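# Assemble two printed parts to match the stand's example

## Task

Join the two 3D-printed parts so that they end up assembled the same way as the finished sample displayed on the stand.

## Robot and tools

ROBOT. There are two arms, left_arm and right_arm, each ending in a two-finger gripper. left_arm sits on the +y side. Calibrated bases in the scene frame: left_arm at (-0.051, +0.346, 0) m with quat_wxyz (+1.000, 0, 0, -0.002); right_arm at (+0.057, -0.530, 0) m with quat_wxyz (+1.000, 0, 0, +0.013). The left gripper's fingers can fold. A part held near the fingertips (outer quarter of each pad) is squeezed normally. Held deeper, the fingers may wrap and pull it in, so narrow parts can slip and wide ones can be crushed. A fingertip pushed into a surface folds easily, which hides contact and spoils the next grip. The right gripper's fingers are rigid.

FRAME. Every pose, velocity and target uses the scene frame. Its origin is at table-top height, halfway between the nominal bases. +z is up, +x points out over the table, +y points toward left_arm. Arm names do not match image sides. On each gripper the fingers point along its own +z and open and close along its own y. end_effector_position is the point between the pads when they are shut. The fingertips stick out about 33 mm past it for gaps up to 40 mm, and about 9 mm when wide open. Reported poses may be off by a few centimetres, more at long reach.

ROW LAYOUT. One row holds 20 numbers, both arms always included. Numbers 1-10 are left_arm: x, y, z (metres, an absolute place in the scene frame), then qw, qx, qy, qz (absolute orientation, w first), then gripper position, force_limit, speed. Numbers 11-20 are the same ten for right_arm. The three gripper numbers run from -1 to 1. position: +1 is wide open (140 mm), about -0.8 brings the pads together, -1 closes until blocked. force_limit (pad force after a slow close on a part up to 40 mm): about 14 N at -1, 40 N at 0, 58 N at +1. speed: roughly 30 mm/s at -1, 140 at 0, 250 at +1; quicker closes squeeze harder. Both start at +1. Each step the commanded orientation is clipped to within 32 degrees of the measured one, so big turns need several steps. To hold an arm still, resend the pose it had in the last result before it stopped moving, plus its current gripper numbers; a 0 in a gripper slot is a real command. Resend the same quaternion every row to keep an orientation.

execute_actions(actions, cameras). actions is a list of actions; each action is a list of up to 15 rows, one per 1/30 s step; a short action repeats its last row to fill 15 steps (0.5 s). Each target must lie within 0.6 m, along every axis of that gripper, of where the gripper is when the action begins; otherwise the action is refused for both arms, and a bad first action refuses the whole call. An empty list returns images and the full state. cameras: a list of names, ["all"], or []; by default images come only with an empty list.

move(target, speed, blend, stop_force, zero, blocking, cameras). target is one 20-number row or a list of up to 15 rows, absolute poses as above, with no 0.6 m limit. Each gripper travels a straight line from its Hand target. speed: m/s, 0.002 to 3.6, default 0.25 (rotation up to twice that in rad/s), one value or one per target. blend: metres of corner rounding per target, default 0 (full stop). stop_force: 3 to 120 N, shared by both arms; the path of an arm ends when its wrist sensor feels that much push against its travel, after which it backs off slightly but still presses. Avoid it when the gripper turns or when moving off a contact. zero (only with stop_force): true re-zeroes moving arms first. blocking=false returns after about 0.5 s while the move continues (not allowed together with stop_force). Moves cap at 10 s and ignore obstacles. Give all rows of a list identical gripper numbers. The result adds a move: line such as done, off_target, moving, held or fault, plus limits (paced = pose clipped, held = steps withheld).

wait(seconds 0-10, cameras) lets time pass with commands held. stop(cameras) brakes a running move. zoom_image(camera, region) enlarges [x0, y0, x1, y1] pixels, at most 504 by 504, of a camera in the latest images. zero_wrist_force(arm) resets that arm's force zero. finished_scene(scene, optional, 1) ends the scene for good; the assembly must then stay correct without the robot.

CAMERAS. cam_high, cam_low, cam_bench, cam_left_wrist, cam_right_wrist, each 672x504.

RESULTS. For each arm: end_effector_position, end_effector_quat_wxyz, velocities (omitted when joint velocities read within noise), Hand target (where the arm is actually being sent, possibly short of the command), Tool commands, joint positions and torques, and Wrist force and Wrist torque in the gripper's own axes plus a peak line. object_status: 0 moving, 1 blocked while opening, 2 blocked while closing (a grip), 3 reached the command or pads met. position_measured is in counts: 3 open, about 75 = 100 mm, 139 = 60 mm, 200 = 20 mm, 230 pads together. To tighten a grip, raise force_limit and nudge position (-1 to -0.98). MOTOR HOT warns of overheating; OVER-TEMPERATURE FAULT brakes the arm 30-60 s.

AVOID. An outside force near 150 N or a joint over its torque limit (wrist joints 26.3 N m) stops the arm for 10 s. Arms are stiff: aiming even slightly past a firm contact can fault. Fast moves overshoot and hit harder. Do not let the arms or grippers collide or squeeze each other's fingers. Do not route a gripper close to its own base. Do not drop parts, release them while moving, or let anything leave the table. Avoid long stretched or loaded holds that heat motors.

Each tool is called after ">>>" as name([rows], argument=value, ...), one row to a line, values as JSON.

## Session

>>> execute_actions(actions=[])

Scene clock: 0.00 s.
left_arm: end_effector_position=(+0.2870, +0.6517, +0.1184) position_measured=3 object_status=3 end_effector_quat_wxyz=(+0.481, -0.455, -0.525, -0.535) | right_arm: end_effector_position=(+0.7465, -0.3203, +0.2885) position_measured=3 object_status=3 end_effector_quat_wxyz=(-0.084, +0.602, +0.742, +0.283)
Joint positions: left_arm=[-0.41 -1.204 2.32 -1.033 -0.432 -0.199] | right_arm=[-0.165 -1.28 1.385 -1.846 -0.994 1.275]
Joint velocities: within noise
Joint torques (N m): no reading
Wrist force (N): no reading
Wrist torque (N m): no reading
Wrist force, peak (N): no reading
Hand target: left_arm +0.2870, +0.6517, +0.1184; +0.481, -0.455, -0.525, -0.535 | right_arm +0.7465, -0.3203, +0.2885; -0.084, +0.602, +0.742, +0.283
Tool commands: left_gripper/position=+1.0 left_gripper/force_limit=+1.0 left_gripper/speed=+1.0 right_gripper/position=+1.0 right_gripper/force_limit=+1.0 right_gripper/speed=+1.0

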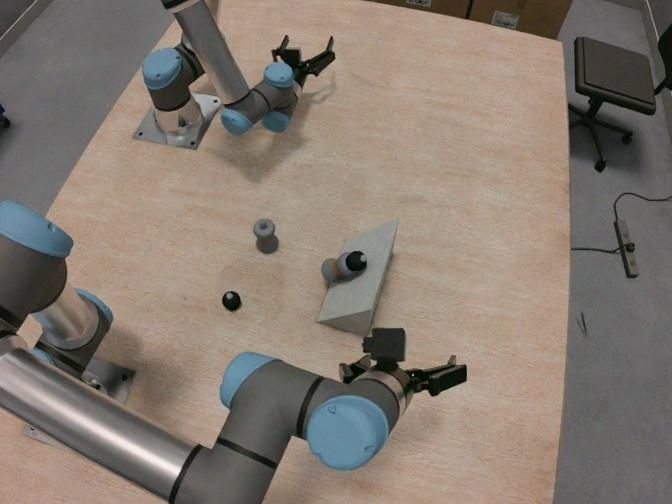

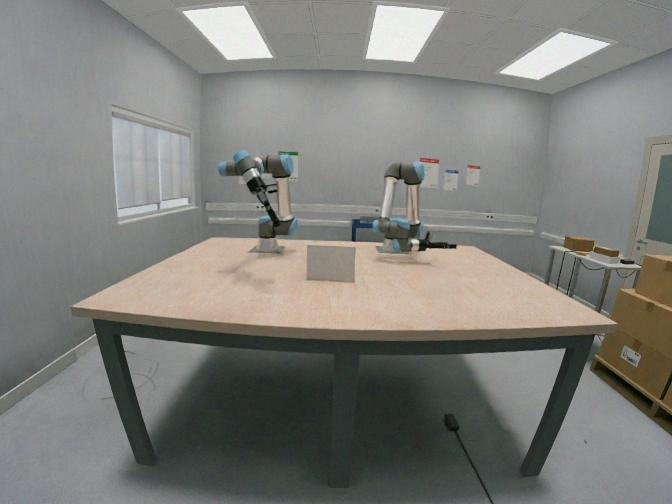

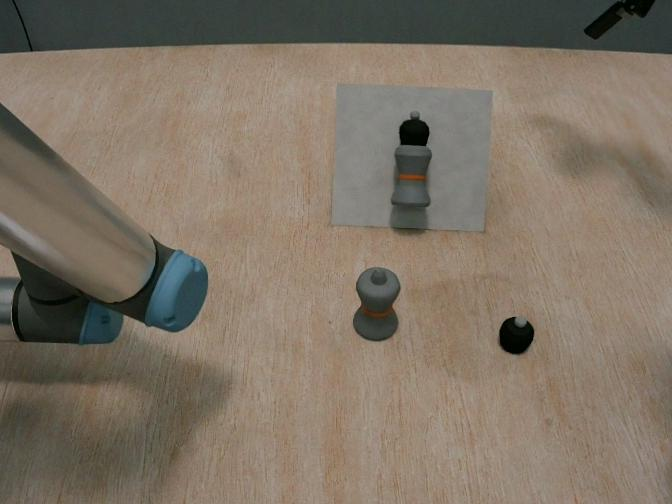

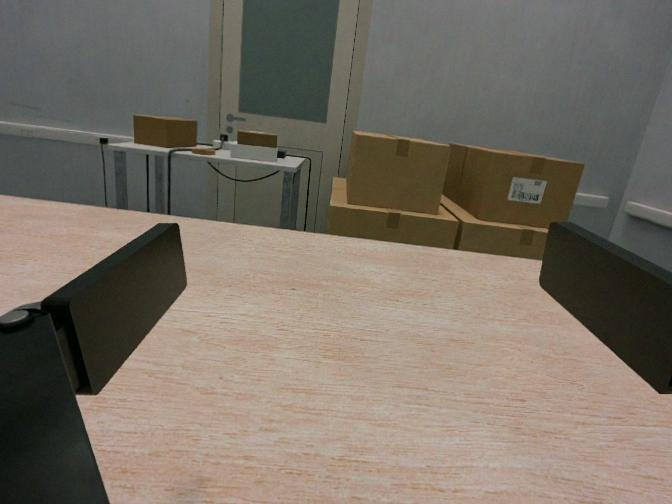

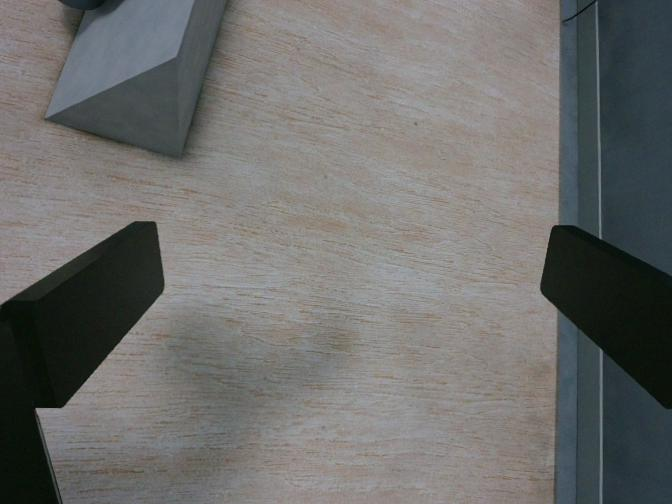

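>>> zoom_image(camera="cam_bench", region=[320, 80, 560, 360])

>>> zoom_image(camera="cam_high", region=[200, 200, 410, 340])

Scaled by 1.800 from the camera's 672x504 image, which has a finer 960x720 frame.

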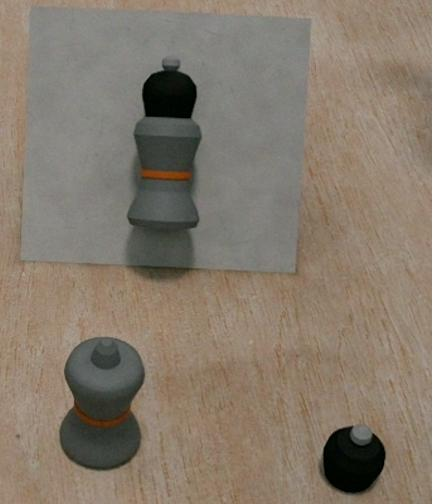

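Scaled by 2.400 from the camera's 672x504 image, which has a finer 960x720 frame.

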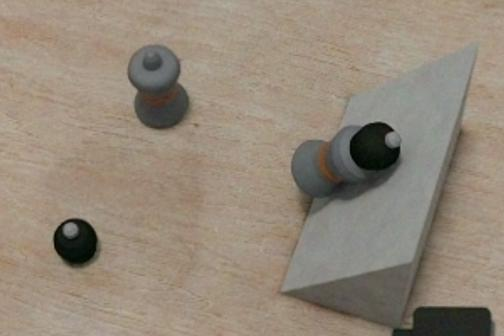

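>>> move(target=[0.287,0.6517,0.1184,0.481,-0.455,-0.525,-0.535,1,1,1,0.15,-0.12,0.35,0,0.707,0.707,0,1,1,1], cameras=["all"])

Scene clock: 4.20 s.
left_arm: end_effector_position=(+0.2870, +0.6517, +0.1184) position_measured=3 object_status=3 end_effector_quat_wxyz=(+0.481, -0.455, -0.525, -0.535) | right_arm: end_effector_position=(+0.1501, -0.1200, +0.3500) position_measured=3 object_status=3 end_effector_quat_wxyz=(+0.000, +0.707, +0.707, +0.000)
Joint positions: left_arm=[-0.41 -1.204 2.319 -1.032 -0.433 -0.2] | right_arm=[0.998 -1.771 1.56 -1.36 -1.571 2.595]
Joint torques (N m): left_arm=[9.89 -12.44 -20.78 2.4 -1.9 -2.09] | right_arm=[12.28 -2.04 -30.36 -0.1 -1.26 1.67]
Wrist force (N): left_arm=[0.2 -0.1 0.0] | right_arm=[0.4 0.6 -0.1]
Wrist torque (N m): left_arm=[-0.02 -0.04 0.07] | right_arm=[0.09 0.01 -0.10]
Wrist force, peak (N): left_arm=[0.2 -0.1 -0.4] | right_arm=[-1.5 1.0 -0.3]
Hand target: left_arm +0.2870, +0.6517, +0.1184; +0.481, -0.455, -0.525, -0.535 | right_arm +0.1500, -0.1200, +0.3500; +0.000, +0.707, +0.707, +0.000
Off the commanded pose: left_arm 0.000 m, 0 deg | right_arm 0.000 m, 0 deg.
move: done

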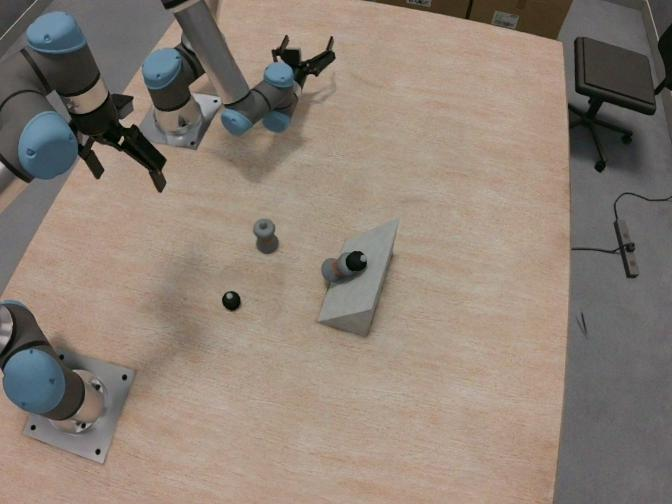

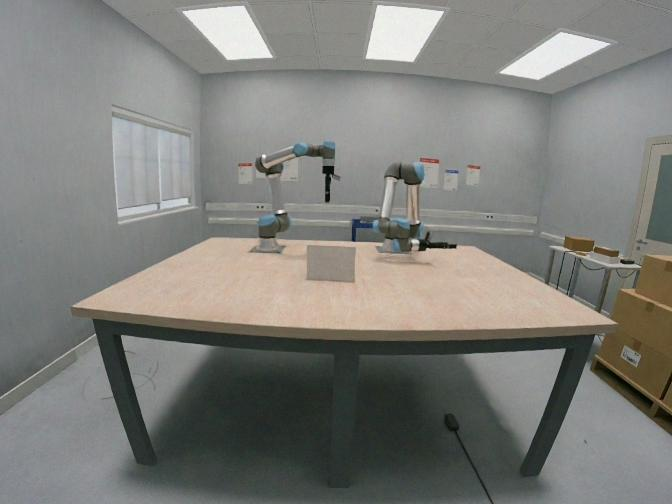

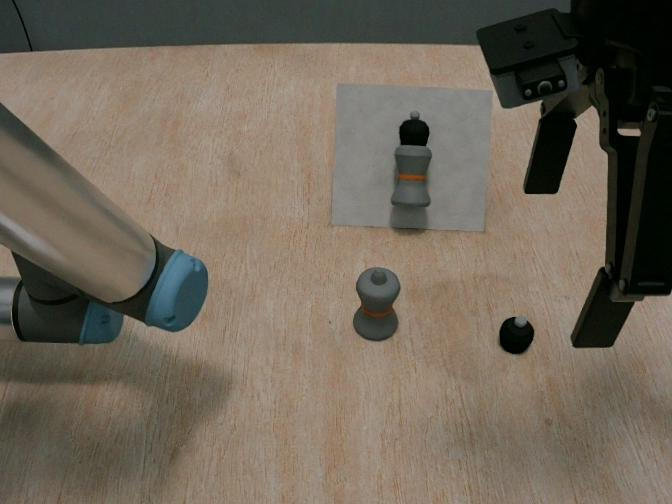

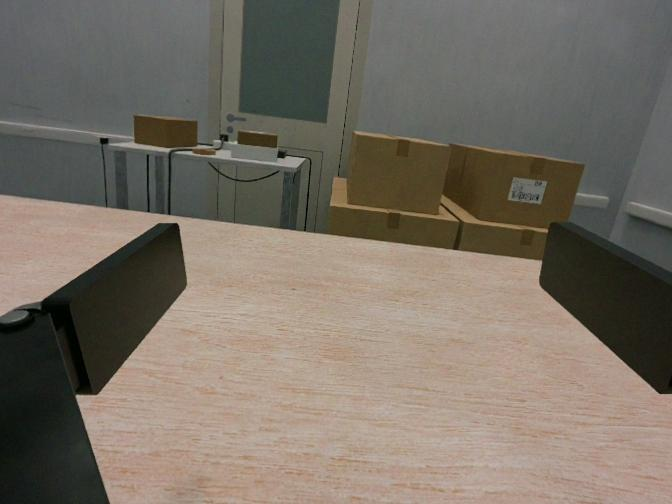

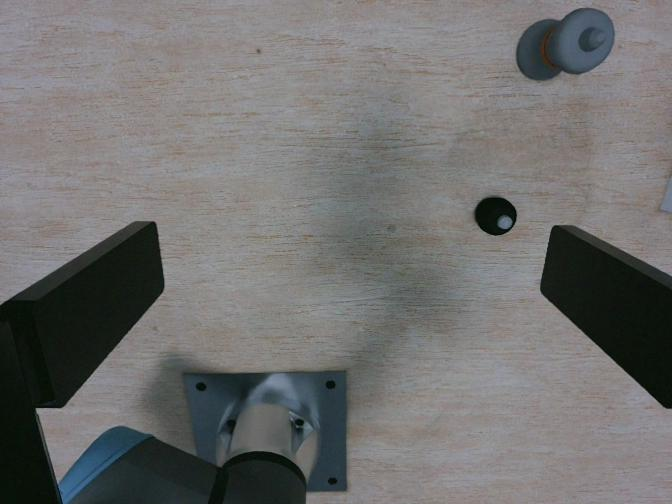

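>>> move(target=[0.287,0.6517,0.1184,0.481,-0.455,-0.525,-0.535,1,1,1,0.36,-0.14,0.35,0,0.707,0.707,0,1,1,1], cameras=["cam_high","cam_bench","cam_right_wrist"])

Scene clock: 6.63 s.
left_arm: end_effector_position=(+0.2870, +0.6517, +0.1184) position_measured=3 object_status=3 end_effector_quat_wxyz=(+0.481, -0.455, -0.525, -0.535) | right_arm: end_effector_position=(+0.3599, -0.1400, +0.3500) position_measured=3 object_status=3 end_effector_quat_wxyz=(+0.000, +0.707, +0.707, +0.000)
Joint positions: left_arm=[-0.41 -1.204 2.319 -1.032 -0.433 -0.2] | right_arm=[0.611 -1.593 1.404 -1.382 -1.571 2.207]
Joint torques (N m): left_arm=[9.91 -13.12 -20.16 2.54 -1.77 -2.02] | right_arm=[-11.1 -10.65 -27.02 -0.02 1.52 -2.01]
Wrist force (N): left_arm=[0.3 0.3 0.0] | right_arm=[0.2 0.8 0.2]
Wrist torque (N m): left_arm=[0.06 -0.05 0.08] | right_arm=[0.11 0.04 0.05]
Wrist force, peak (N): left_arm=[0.6 -0.2 -0.2] | right_arm=[-0.4 2.1 0.3]
Hand target: left_arm +0.2870, +0.6517, +0.1184; +0.481, -0.455, -0.525, -0.535 | right_arm +0.3600, -0.1400, +0.3500; +0.000, +0.707, +0.707, +0.000
Off the commanded pose: left_arm 0.000 m, 0 deg | right_arm 0.000 m, 0 deg.
move: done
Images, in order (width x height): cam_high 672x504, cam_bench 672x504, cam_right_wrist 672x504.

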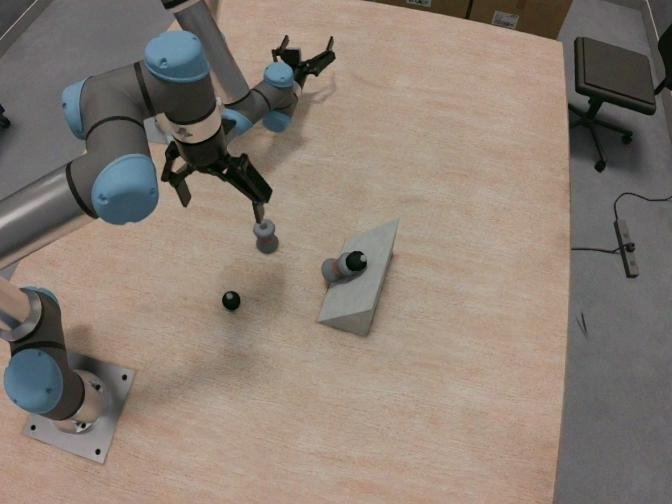

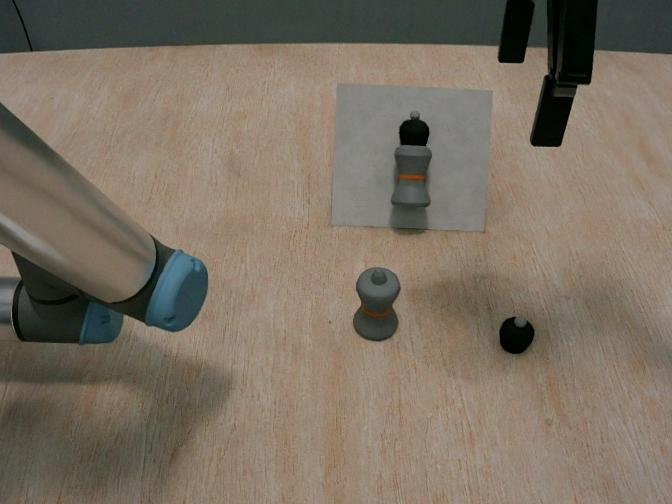

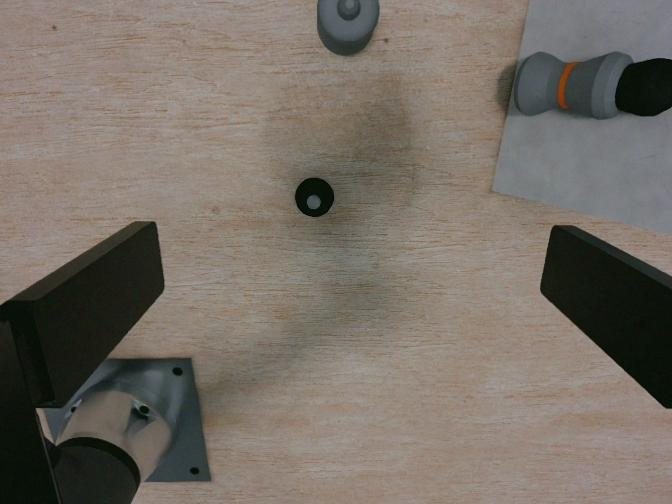

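>>> move(target=[0.287,0.6517,0.1184,0.481,-0.455,-0.525,-0.535,1,1,1,0.335,-0.26,0.22,0,0.707,0.707,0,1,1,1], cameras=["cam_high","cam_bench","cam_right_wrist"])

Scene clock: 8.93 s.
left_arm: end_effector_position=(+0.2870, +0.6517, +0.1184) position_measured=3 object_status=3 end_effector_quat_wxyz=(+0.481, -0.455, -0.525, -0.535) | right_arm: end_effector_position=(+0.3350, -0.2599, +0.2201) position_measured=3 object_status=3 end_effector_quat_wxyz=(+0.000, +0.707, +0.707, +0.000)
Joint positions: left_arm=[-0.41 -1.204 2.319 -1.032 -0.433 -0.2] | right_arm=[0.393 -1.872 1.967 -1.666 -1.571 1.99]
Joint torques (N m): left_arm=[8.35 -12.53 -21.22 2.32 -1.78 -1.95] | right_arm=[-11.7 -27.33 -15.66 -5.83 1.65 -1.72]
Wrist force (N): left_arm=[0.2 0.1 0.0] | right_arm=[0.3 0.4 0.3]
Wrist torque (N m): left_arm=[0.04 -0.05 0.07] | right_arm=[0.03 0.01 0.06]
Wrist force, peak (N): left_arm=[0.4 0.1 -0.4] | right_arm=[1.7 0.7 -1.0]
Hand target: left_arm +0.2870, +0.6517, +0.1184; +0.481, -0.455, -0.525, -0.535 | right_arm +0.3350, -0.2600, +0.2200; +0.000, +0.707, +0.707, +0.000
Off the commanded pose: left_arm 0.000 m, 0 deg | right_arm 0.000 m, 0 deg.
move: done
Images, in order (width x height): cam_high 672x504, cam_bench 672x504, cam_right_wrist 672x504.

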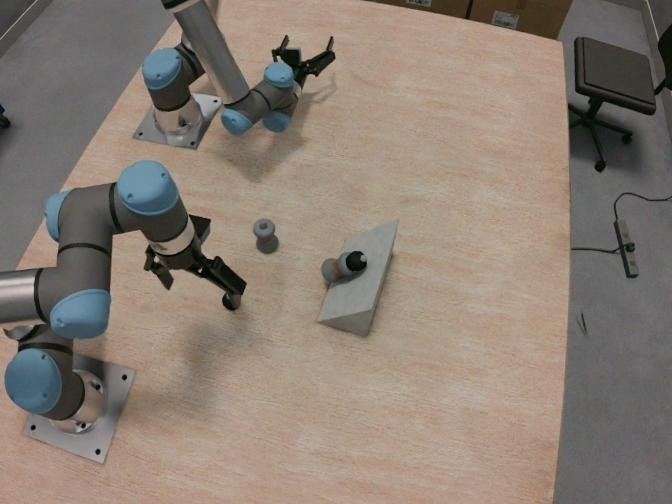

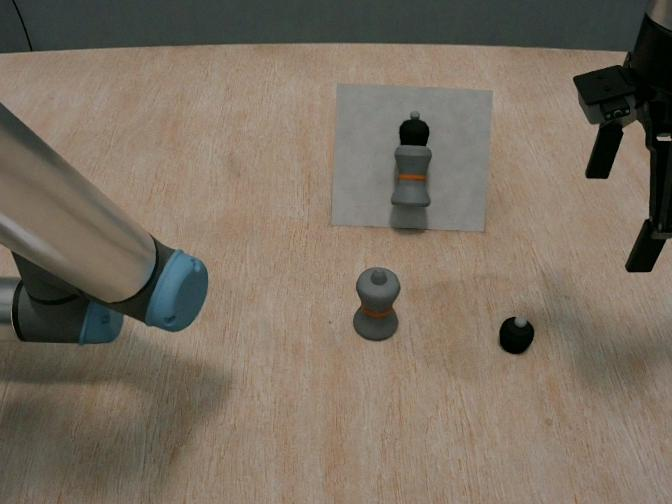

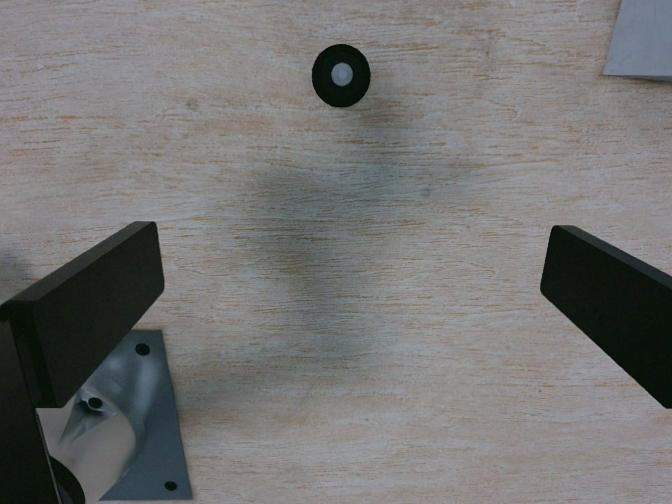

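>>> move(target=[0.287,0.6517,0.1184,0.481,-0.455,-0.525,-0.535,1,1,1,0.335,-0.19,0.13,0,0.707,0.707,0,1,1,1], cameras=["cam_high","cam_bench","cam_right_wrist"])

Scene clock: 10.87 s.
left_arm: end_effector_position=(+0.2870, +0.6517, +0.1184) position_measured=3 object_status=3 end_effector_quat_wxyz=(+0.481, -0.455, -0.525, -0.535) | right_arm: end_effector_position=(+0.3350, -0.1901, +0.1301) position_measured=3 object_status=3 end_effector_quat_wxyz=(+0.000, +0.707, +0.707, +0.000)
Joint positions: left_arm=[-0.41 -1.204 2.319 -1.032 -0.433 -0.2] | right_arm=[0.55 -1.679 2.055 -1.946 -1.571 2.147]
Joint torques (N m): left_arm=[8.92 -12.32 -19.91 2.36 -1.81 -1.82] | right_arm=[9.42 -7.92 -28.38 -5.91 -1.36 1.6]
Wrist force (N): left_arm=[0.1 0.0 0.0] | right_arm=[0.1 0.0 0.1]
Wrist torque (N m): left_arm=[0.00 -0.03 0.08] | right_arm=[-0.05 0.07 -0.11]
Wrist force, peak (N): left_arm=[0.2 -0.3 -0.3] | right_arm=[1.5 0.4 1.3]
Hand target: left_arm +0.2870, +0.6517, +0.1184; +0.481, -0.455, -0.525, -0.535 | right_arm +0.3350, -0.1900, +0.1300; +0.000, +0.707, +0.707, +0.000
Off the commanded pose: left_arm 0.000 m, 0 deg | right_arm 0.000 m, 0 deg.
move: done
Images, in order (width x height): cam_high 672x504, cam_bench 672x504, cam_right_wrist 672x504.

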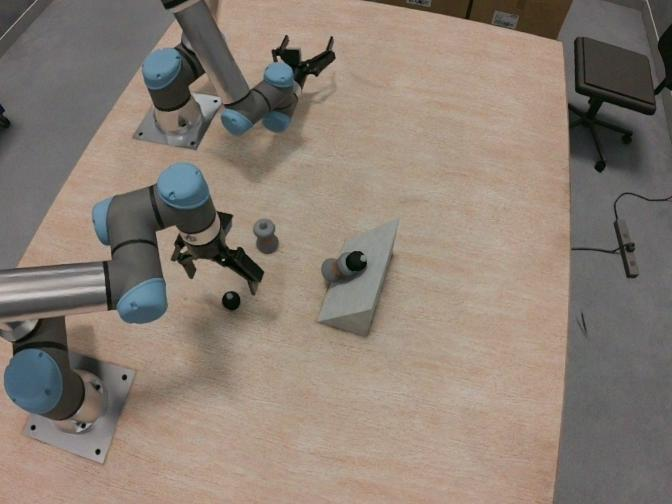

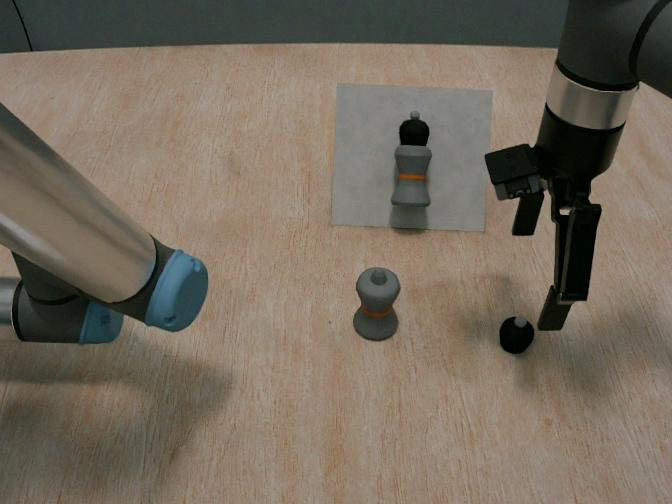

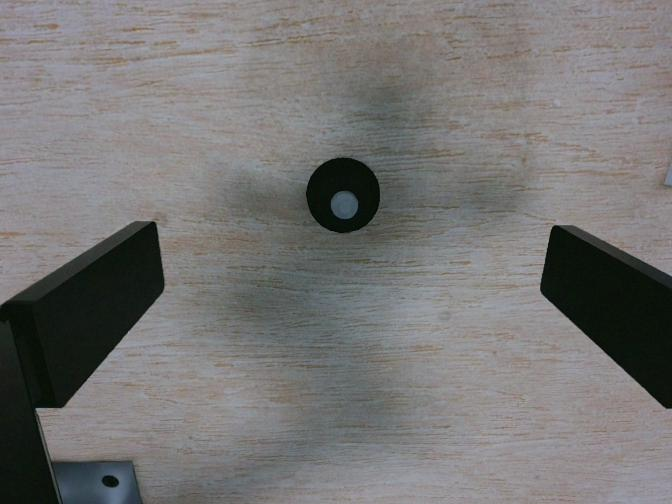

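>>> move(target=[0.287,0.6517,0.1184,0.481,-0.455,-0.525,-0.535,1,1,1,0.335,-0.19,0.065,0,0.707,0.707,0,1,1,1], cameras=["cam_high","cam_bench","cam_right_wrist"])

Scene clock: 12.83 s.
left_arm: end_effector_position=(+0.2870, +0.6517, +0.1184) position_measured=3 object_status=3 end_effector_quat_wxyz=(+0.481, -0.455, -0.525, -0.535) | right_arm: end_effector_position=(+0.3350, -0.1900, +0.0651) position_measured=3 object_status=3 end_effector_quat_wxyz=(+0.000, +0.707, +0.707, +0.000)
Joint positions: left_arm=[-0.41 -1.204 2.319 -1.032 -0.433 -0.2] | right_arm=[0.55 -1.598 2.167 -2.139 -1.571 2.147]
Joint torques (N m): left_arm=[9.21 -12.15 -20.53 2.38 -1.8 -2.01] | right_arm=[11.09 -8.01 -13.32 -5.87 1.1 1.69]
Wrist force (N): left_arm=[0.1 0.0 -0.2] | right_arm=[0.4 0.8 0.2]
Wrist torque (N m): left_arm=[-0.01 -0.02 0.07] | right_arm=[0.12 -0.01 -0.10]
Wrist force, peak (N): left_arm=[0.3 -0.1 -0.2] | right_arm=[0.3 0.5 -1.4]
Hand target: left_arm +0.2870, +0.6517, +0.1184; +0.481, -0.455, -0.525, -0.535 | right_arm +0.3350, -0.1900, +0.0650; +0.000, +0.707, +0.707, +0.000
Off the commanded pose: left_arm 0.000 m, 0 deg | right_arm 0.000 m, 0 deg.
move: done
Images, in order (width x height): cam_high 672x504, cam_bench 672x504, cam_right_wrist 672x504.

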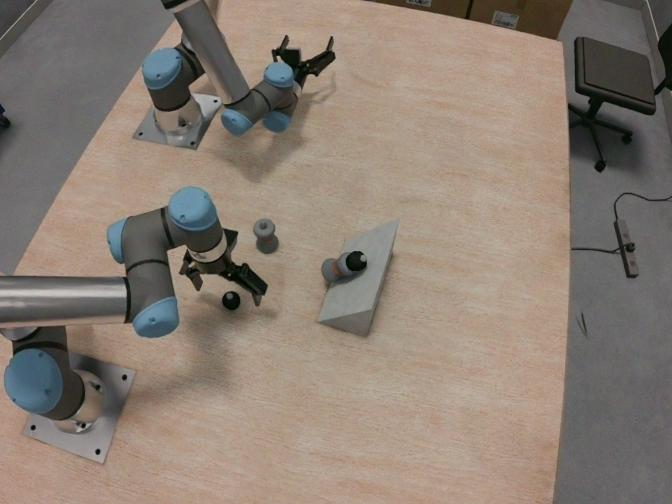

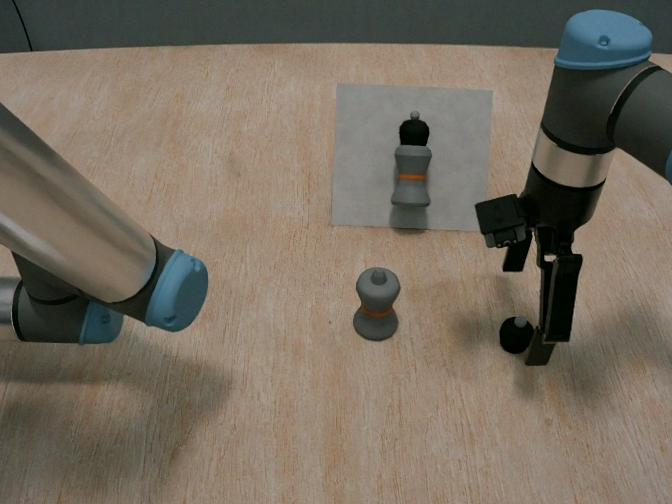

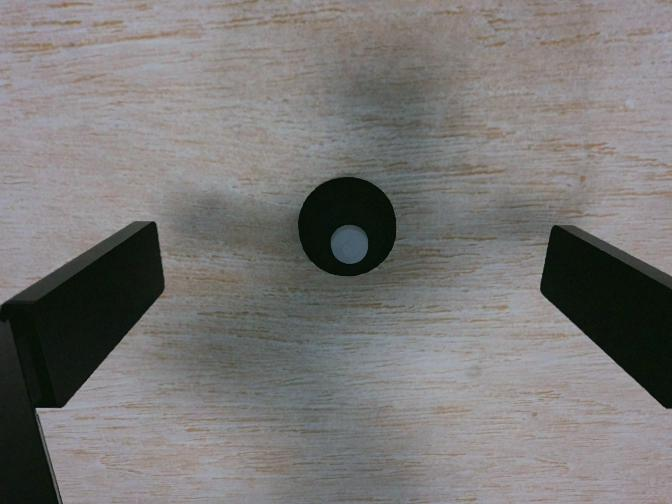

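>>> move([
  [0.287,0.6517,0.1184,0.481,-0.455,-0.525,-0.535,1,1,1,0.334,-0.191,0.038,0,0.707,0.707,0,1,1,1],
  [0.287,0.6517,0.1184,0.481,-0.455,-0.525,-0.535,1,1,1,0.334,-0.191,0.038,0,0.707,0.707,0,-1,0,-1],
], cameras=["cam_high","cam_bench","cam_right_wrist"])

Scene clock: 18.40 s.
left_arm: end_effector_position=(+0.2870, +0.6517, +0.1184) position_measured=3 object_status=3 end_effector_quat_wxyz=(+0.481, -0.455, -0.525, -0.535) | right_arm: end_effector_position=(+0.3340, -0.1910, +0.0380) position_measured=169 object_status=0 end_effector_quat_wxyz=(+0.000, +0.707, +0.707, +0.000)
Joint positions: left_arm=[-0.41 -1.204 2.319 -1.032 -0.433 -0.2] | right_arm=[0.55 -1.557 2.21 -2.224 -1.571 2.146]
Joint torques (N m): left_arm=[8.65 -12.23 -20.47 2.33 -1.77 -1.96] | right_arm=[-11.14 -8.71 -12.09 -4.08 0.26 -1.08]
Wrist force (N): left_arm=[0.2 0.0 -0.2] | right_arm=[-3.0 -3.6 -20.3]
Wrist torque (N m): left_arm=[-0.01 -0.04 0.07] | right_arm=[0.29 0.15 -0.08]
Wrist force, peak (N): left_arm=[0.4 0.2 -0.3] | right_arm=[-3.5 -3.9 -20.5]
Hand target: left_arm +0.2870, +0.6517, +0.1184; +0.481, -0.455, -0.525, -0.535 | right_arm +0.3340, -0.1910, +0.0380; +0.000, +0.707, +0.707, +0.000
Off the commanded pose: left_arm 0.000 m, 0 deg | right_arm 0.000 m, 0 deg.
move: done
Images, in order (width x height): cam_high 672x504, cam_bench 672x504, cam_right_wrist 672x504.

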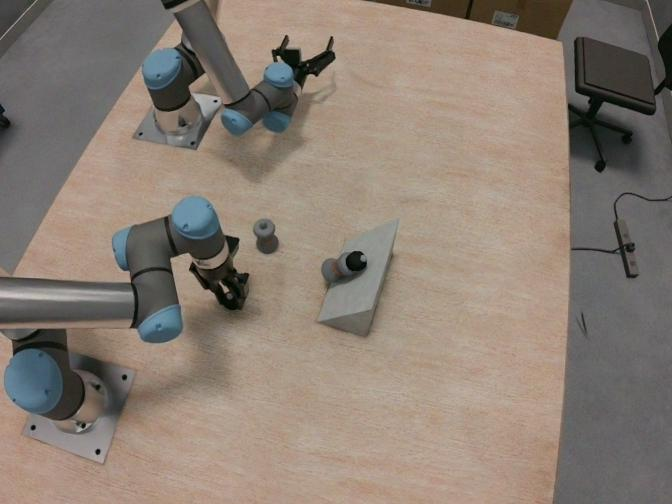

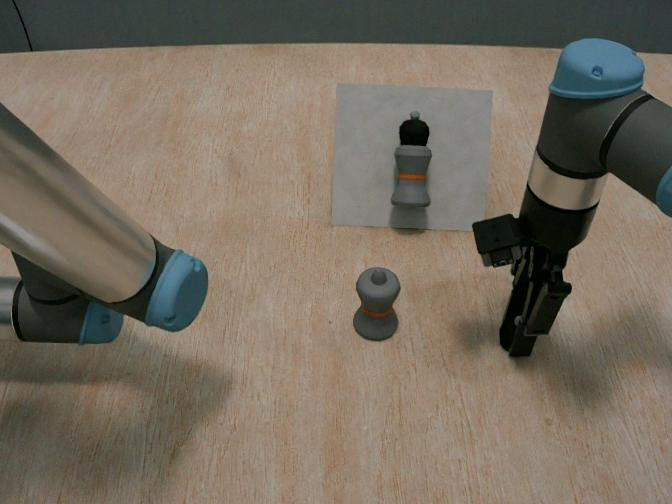

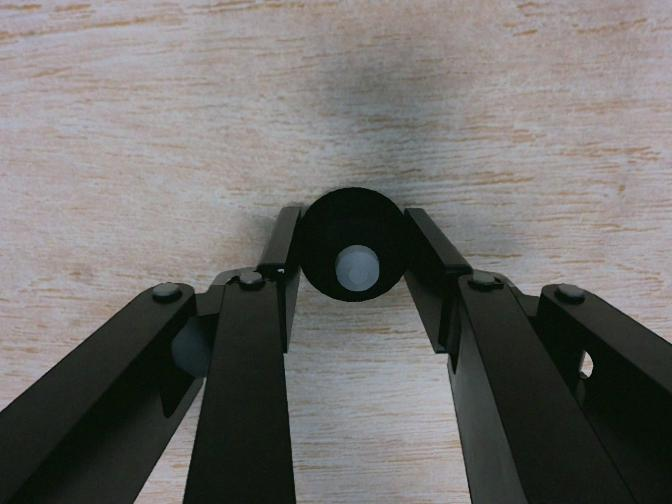

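>>> wait(seconds=0.5)

>>> zoom_image(camera="cam_right_wrist", region=[240, 160, 480, 360])

>>> zoom_image(camera="cam_bench", region=[440, 200, 600, 380])

Scene clock: 19.27 s.
left_arm: end_effector_position=(+0.2870, +0.6517, +0.1184) position_measured=3 object_status=3 end_effector_quat_wxyz=(+0.481, -0.455, -0.525, -0.535) | right_arm: end_effector_position=(+0.3340, -0.1910, +0.0380) position_measured=169 object_status=2 end_effector_quat_wxyz=(+0.000, +0.707, +0.707, +0.000)
Joint positions: left_arm=[-0.41 -1.204 2.319 -1.032 -0.433 -0.2] | right_arm=[0.55 -1.557 2.21 -2.224 -1.571 2.146]
Joint torques (N m): left_arm=[8.95 -13.04 -21.05 2.21 -1.79 -1.83] | right_arm=[-12.53 -8.15 -12.31 -1.62 0.21 -0.63]
Wrist force (N): left_arm=[0.1 -0.1 -0.1] | right_arm=[-3.0 -3.7 -20.8]
Wrist torque (N m): left_arm=[-0.03 -0.01 0.07] | right_arm=[0.28 0.15 -0.08]
Wrist force, peak (N): left_arm=[0.3 0.1 0.2] | right_arm=[-3.0 -3.7 -20.8]
Hand target: left_arm +0.2870, +0.6517, +0.1184; +0.481, -0.455, -0.525, -0.535 | right_arm +0.3340, -0.1910, +0.0380; +0.000, +0.707, +0.707, +0.000
Tool commands: left_gripper/position=+1.0 left_gripper/force_limit=+1.0 left_gripper/speed=+1.0 right_gripper/position=-1.0 right_gripper/force_limit=+0.0 right_gripper/speed=-1.0
Off the commanded pose: left_arm 0.000 m, 0 deg | right_arm 0.000 m, 0 deg.
wait: 0.50 s; at rest from the start

Scaled by 2.100 from the camera's 672x504 image, which has a finer 960x720 frame.
This view is cut from an older image: the scene may have changed since it was taken.

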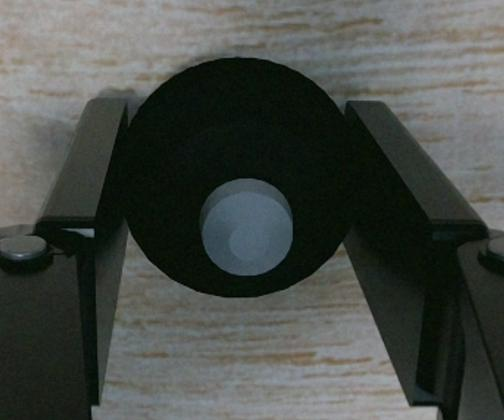

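Scaled by 2.800 from the camera's 672x504 image, which has a finer 960x720 frame.
This view is cut from an older image: the scene may have changed since it was taken.

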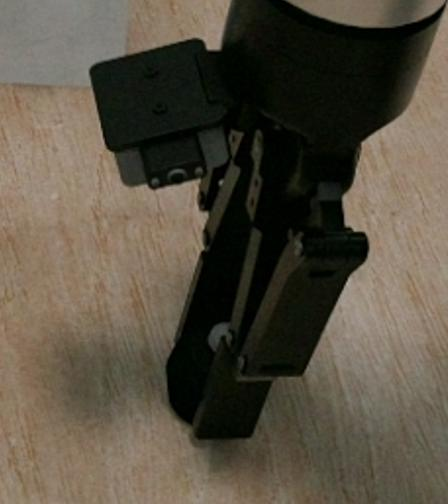

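>>> move([
  [0.287,0.6517,0.1184,0.481,-0.455,-0.525,-0.535,1,1,1,0.334,-0.191,0.0382,0,0.707,0.707,0,0.3,0,-1],
  [0.287,0.6517,0.1184,0.481,-0.455,-0.525,-0.535,1,1,1,0.3345,-0.182,0.044,0,0.707,0.707,0,0.3,0,-1],
  [0.287,0.6517,0.1184,0.481,-0.455,-0.525,-0.535,1,1,1,0.3345,-0.182,0.044,0,0.707,0.707,0,-1,0,-1],
], speed=0.1, cameras=["cam_bench","cam_right_wrist"])

>>> wait(seconds=1)

>>> zoom_image(camera="cam_right_wrist", region=[240, 160, 480, 360])

>>> zoom_image(camera="cam_bench", region=[440, 200, 600, 380])

Scene clock: 24.77 s.
left_arm: end_effector_position=(+0.2870, +0.6517, +0.1184) position_measured=3 object_status=3 end_effector_quat_wxyz=(+0.481, -0.455, -0.525, -0.535) | right_arm: end_effector_position=(+0.3345, -0.1820, +0.0440) position_measured=170 object_status=0 end_effector_quat_wxyz=(+0.000, +0.707, +0.707, +0.000)
Joint positions: left_arm=[-0.41 -1.204 2.319 -1.032 -0.433 -0.2] | right_arm=[0.567 -1.549 2.183 -2.205 -1.571 2.164]
Joint torques (N m): left_arm=[8.65 -13.5 -20.98 2.23 -1.71 -1.87] | right_arm=[10.89 -8.96 -17.31 -0.56 -0.73 1.69]
Wrist force (N): left_arm=[0.1 0.0 -0.1] | right_arm=[-3.3 -4.0 -19.6]
Wrist torque (N m): left_arm=[0.00 -0.03 0.07] | right_arm=[0.29 0.00 -0.07]
Wrist force, peak (N): left_arm=[0.4 -0.2 -0.4] | right_arm=[-3.1 -3.9 -20.4]
Hand target: left_arm +0.2870, +0.6517, +0.1184; +0.481, -0.455, -0.525, -0.535 | right_arm +0.3345, -0.1820, +0.0440; +0.000, +0.707, +0.707, +0.000
Off the commanded pose: left_arm 0.000 m, 0 deg | right_arm 0.000 m, 0 deg.
move: done
Images, in order (width x height): cam_bench 672x504, cam_right_wrist 672x504.

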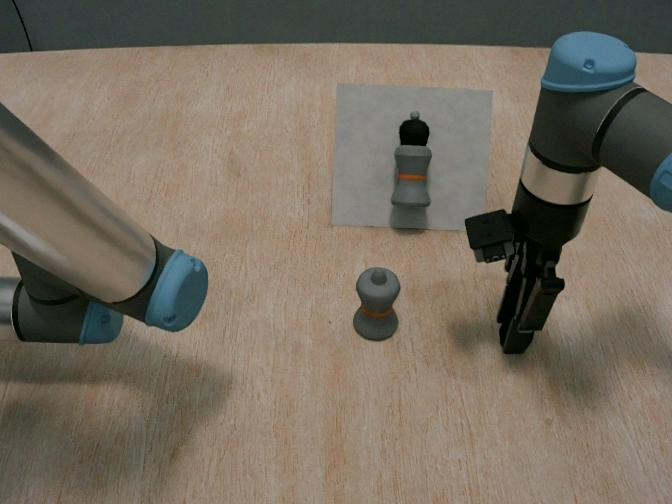

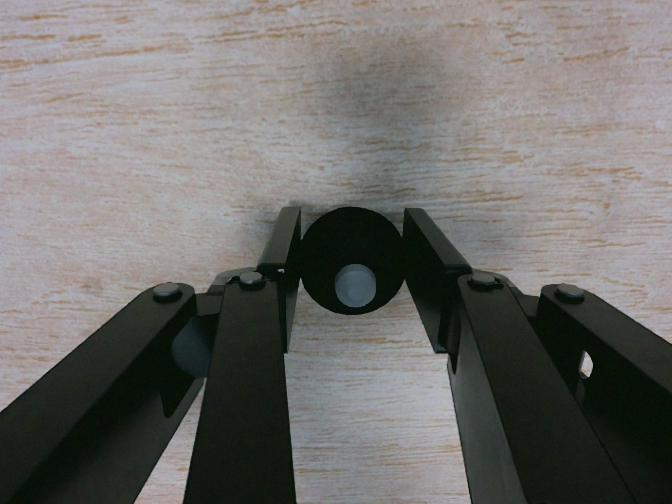

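Scene clock: 25.77 s.
left_arm: end_effector_position=(+0.2870, +0.6517, +0.1184) position_measured=3 object_status=3 end_effector_quat_wxyz=(+0.481, -0.455, -0.525, -0.535) | right_arm: end_effector_position=(+0.3345, -0.1820, +0.0440) position_measured=170 object_status=2 end_effector_quat_wxyz=(+0.000, +0.707, +0.707, +0.000)
Joint positions: left_arm=[-0.41 -1.204 2.319 -1.032 -0.433 -0.2] | right_arm=[0.567 -1.549 2.183 -2.205 -1.571 2.164]
Joint torques (N m): left_arm=[8.29 -12.83 -19.75 2.21 -1.65 -1.82] | right_arm=[9.18 -9.02 -10.08 -0.95 -0.76 1.51]
Wrist force (N): left_arm=[0.1 -0.1 -0.2] | right_arm=[-3.5 -4.4 -19.3]
Wrist torque (N m): left_arm=[-0.01 -0.02 0.08] | right_arm=[0.22 0.04 -0.07]
Wrist force, peak (N): left_arm=[0.4 -0.2 0.1] | right_arm=[-3.0 -4.1 -19.9]
Hand target: left_arm +0.2870, +0.6517, +0.1184; +0.481, -0.455, -0.525, -0.535 | right_arm +0.3345, -0.1820, +0.0440; +0.000, +0.707, +0.707, +0.000
Tool commands: left_gripper/position=+1.0 left_gripper/force_limit=+1.0 left_gripper/speed=+1.0 right_gripper/position=-1.0 right_gripper/force_limit=+0.0 right_gripper/speed=-1.0
Off the commanded pose: left_arm 0.000 m, 0 deg | right_arm 0.000 m, 0 deg.
wait: 1.00 s; at rest by 0.17 s

Scaled by 2.100 from the camera's 672x504 image, which has a finer 960x720 frame.
This view is cut from an older image: the scene may have changed since it was taken.

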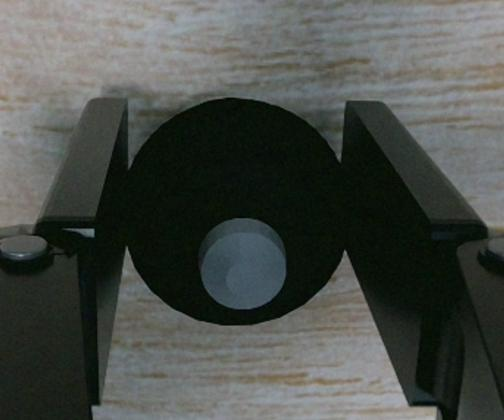

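Scaled by 2.800 from the camera's 672x504 image, which has a finer 960x720 frame.
This view is cut from an older image: the scene may have changed since it was taken.

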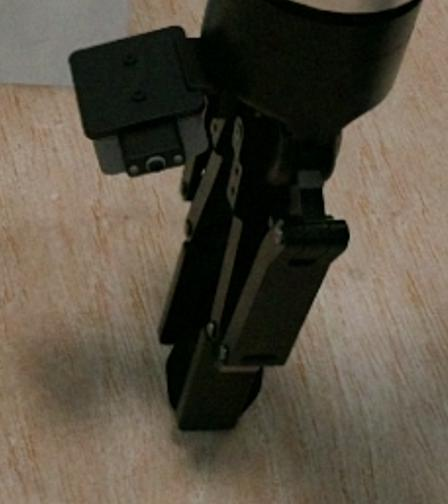

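>>> move(target=[0.287,0.6517,0.1184,0.481,-0.455,-0.525,-0.535,1,1,1,0.3345,-0.182,0.20,0,0.707,0.707,0,-1,0,-1], speed=0.12, cameras=["cam_bench","cam_right_wrist","cam_high"])

>>> zoom_image(camera="cam_bench", region=[420, 100, 640, 300])

>>> zoom_image(camera="cam_right_wrist", region=[240, 160, 480, 360])

Scene clock: 28.27 s.
left_arm: end_effector_position=(+0.2870, +0.6517, +0.1184) position_measured=3 object_status=3 end_effector_quat_wxyz=(+0.481, -0.455, -0.525, -0.535) | right_arm: end_effector_position=(+0.3345, -0.1820, +0.1999) position_measured=170 object_status=2 end_effector_quat_wxyz=(+0.000, +0.707, +0.707, +0.000)
Joint positions: left_arm=[-0.41 -1.204 2.319 -1.032 -0.433 -0.2] | right_arm=[0.567 -1.713 1.898 -1.756 -1.571 2.164]
Joint torques (N m): left_arm=[8.1 -12.53 -21.11 2.13 -1.73 -1.82] | right_arm=[-11.74 -33.94 -28.78 -0.17 -0.62 -1.79]
Wrist force (N): left_arm=[0.4 0.0 -0.1] | right_arm=[0.1 0.4 0.4]
Wrist torque (N m): left_arm=[-0.01 -0.08 0.07] | right_arm=[0.03 0.04 -0.10]
Wrist force, peak (N): left_arm=[0.4 -0.2 0.1] | right_arm=[-3.2 -4.1 -19.9]
Hand target: left_arm +0.2870, +0.6517, +0.1184; +0.481, -0.455, -0.525, -0.535 | right_arm +0.3345, -0.1820, +0.2000; +0.000, +0.707, +0.707, +0.000
Off the commanded pose: left_arm 0.000 m, 0 deg | right_arm 0.000 m, 0 deg.
move: done
Images, in order (width x height): cam_high 672x504, cam_bench 672x504, cam_right_wrist 672x504.

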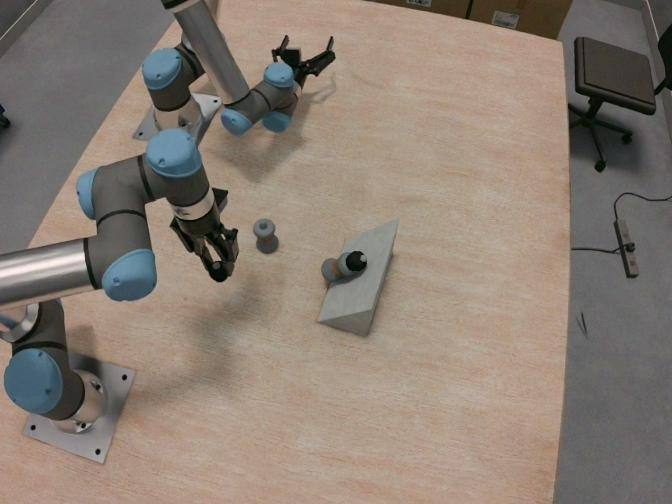

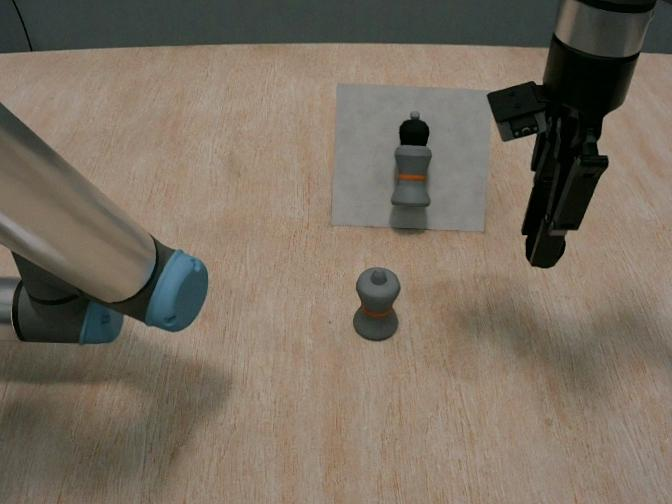

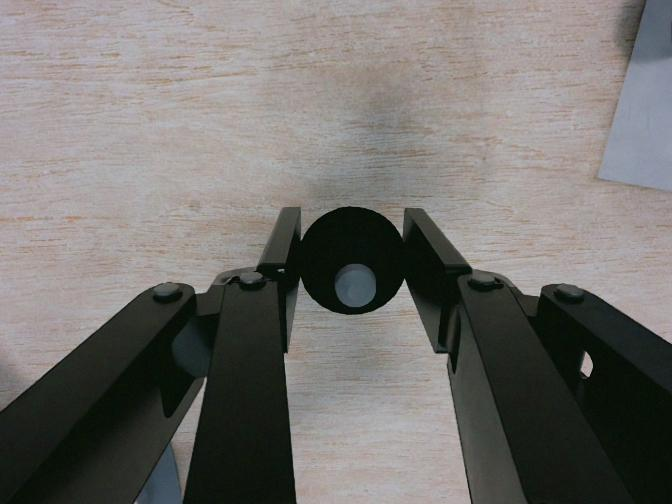

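Scaled by 2.291 from the camera's 672x504 image, which has a finer 960x720 frame.

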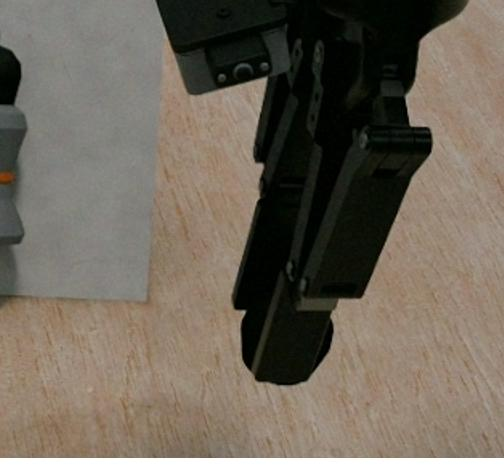

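Scaled by 2.100 from the camera's 672x504 image, which has a finer 960x720 frame.

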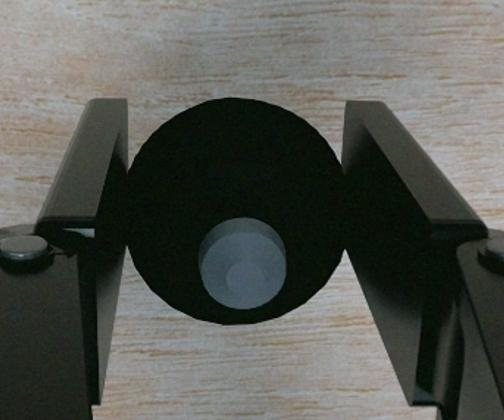

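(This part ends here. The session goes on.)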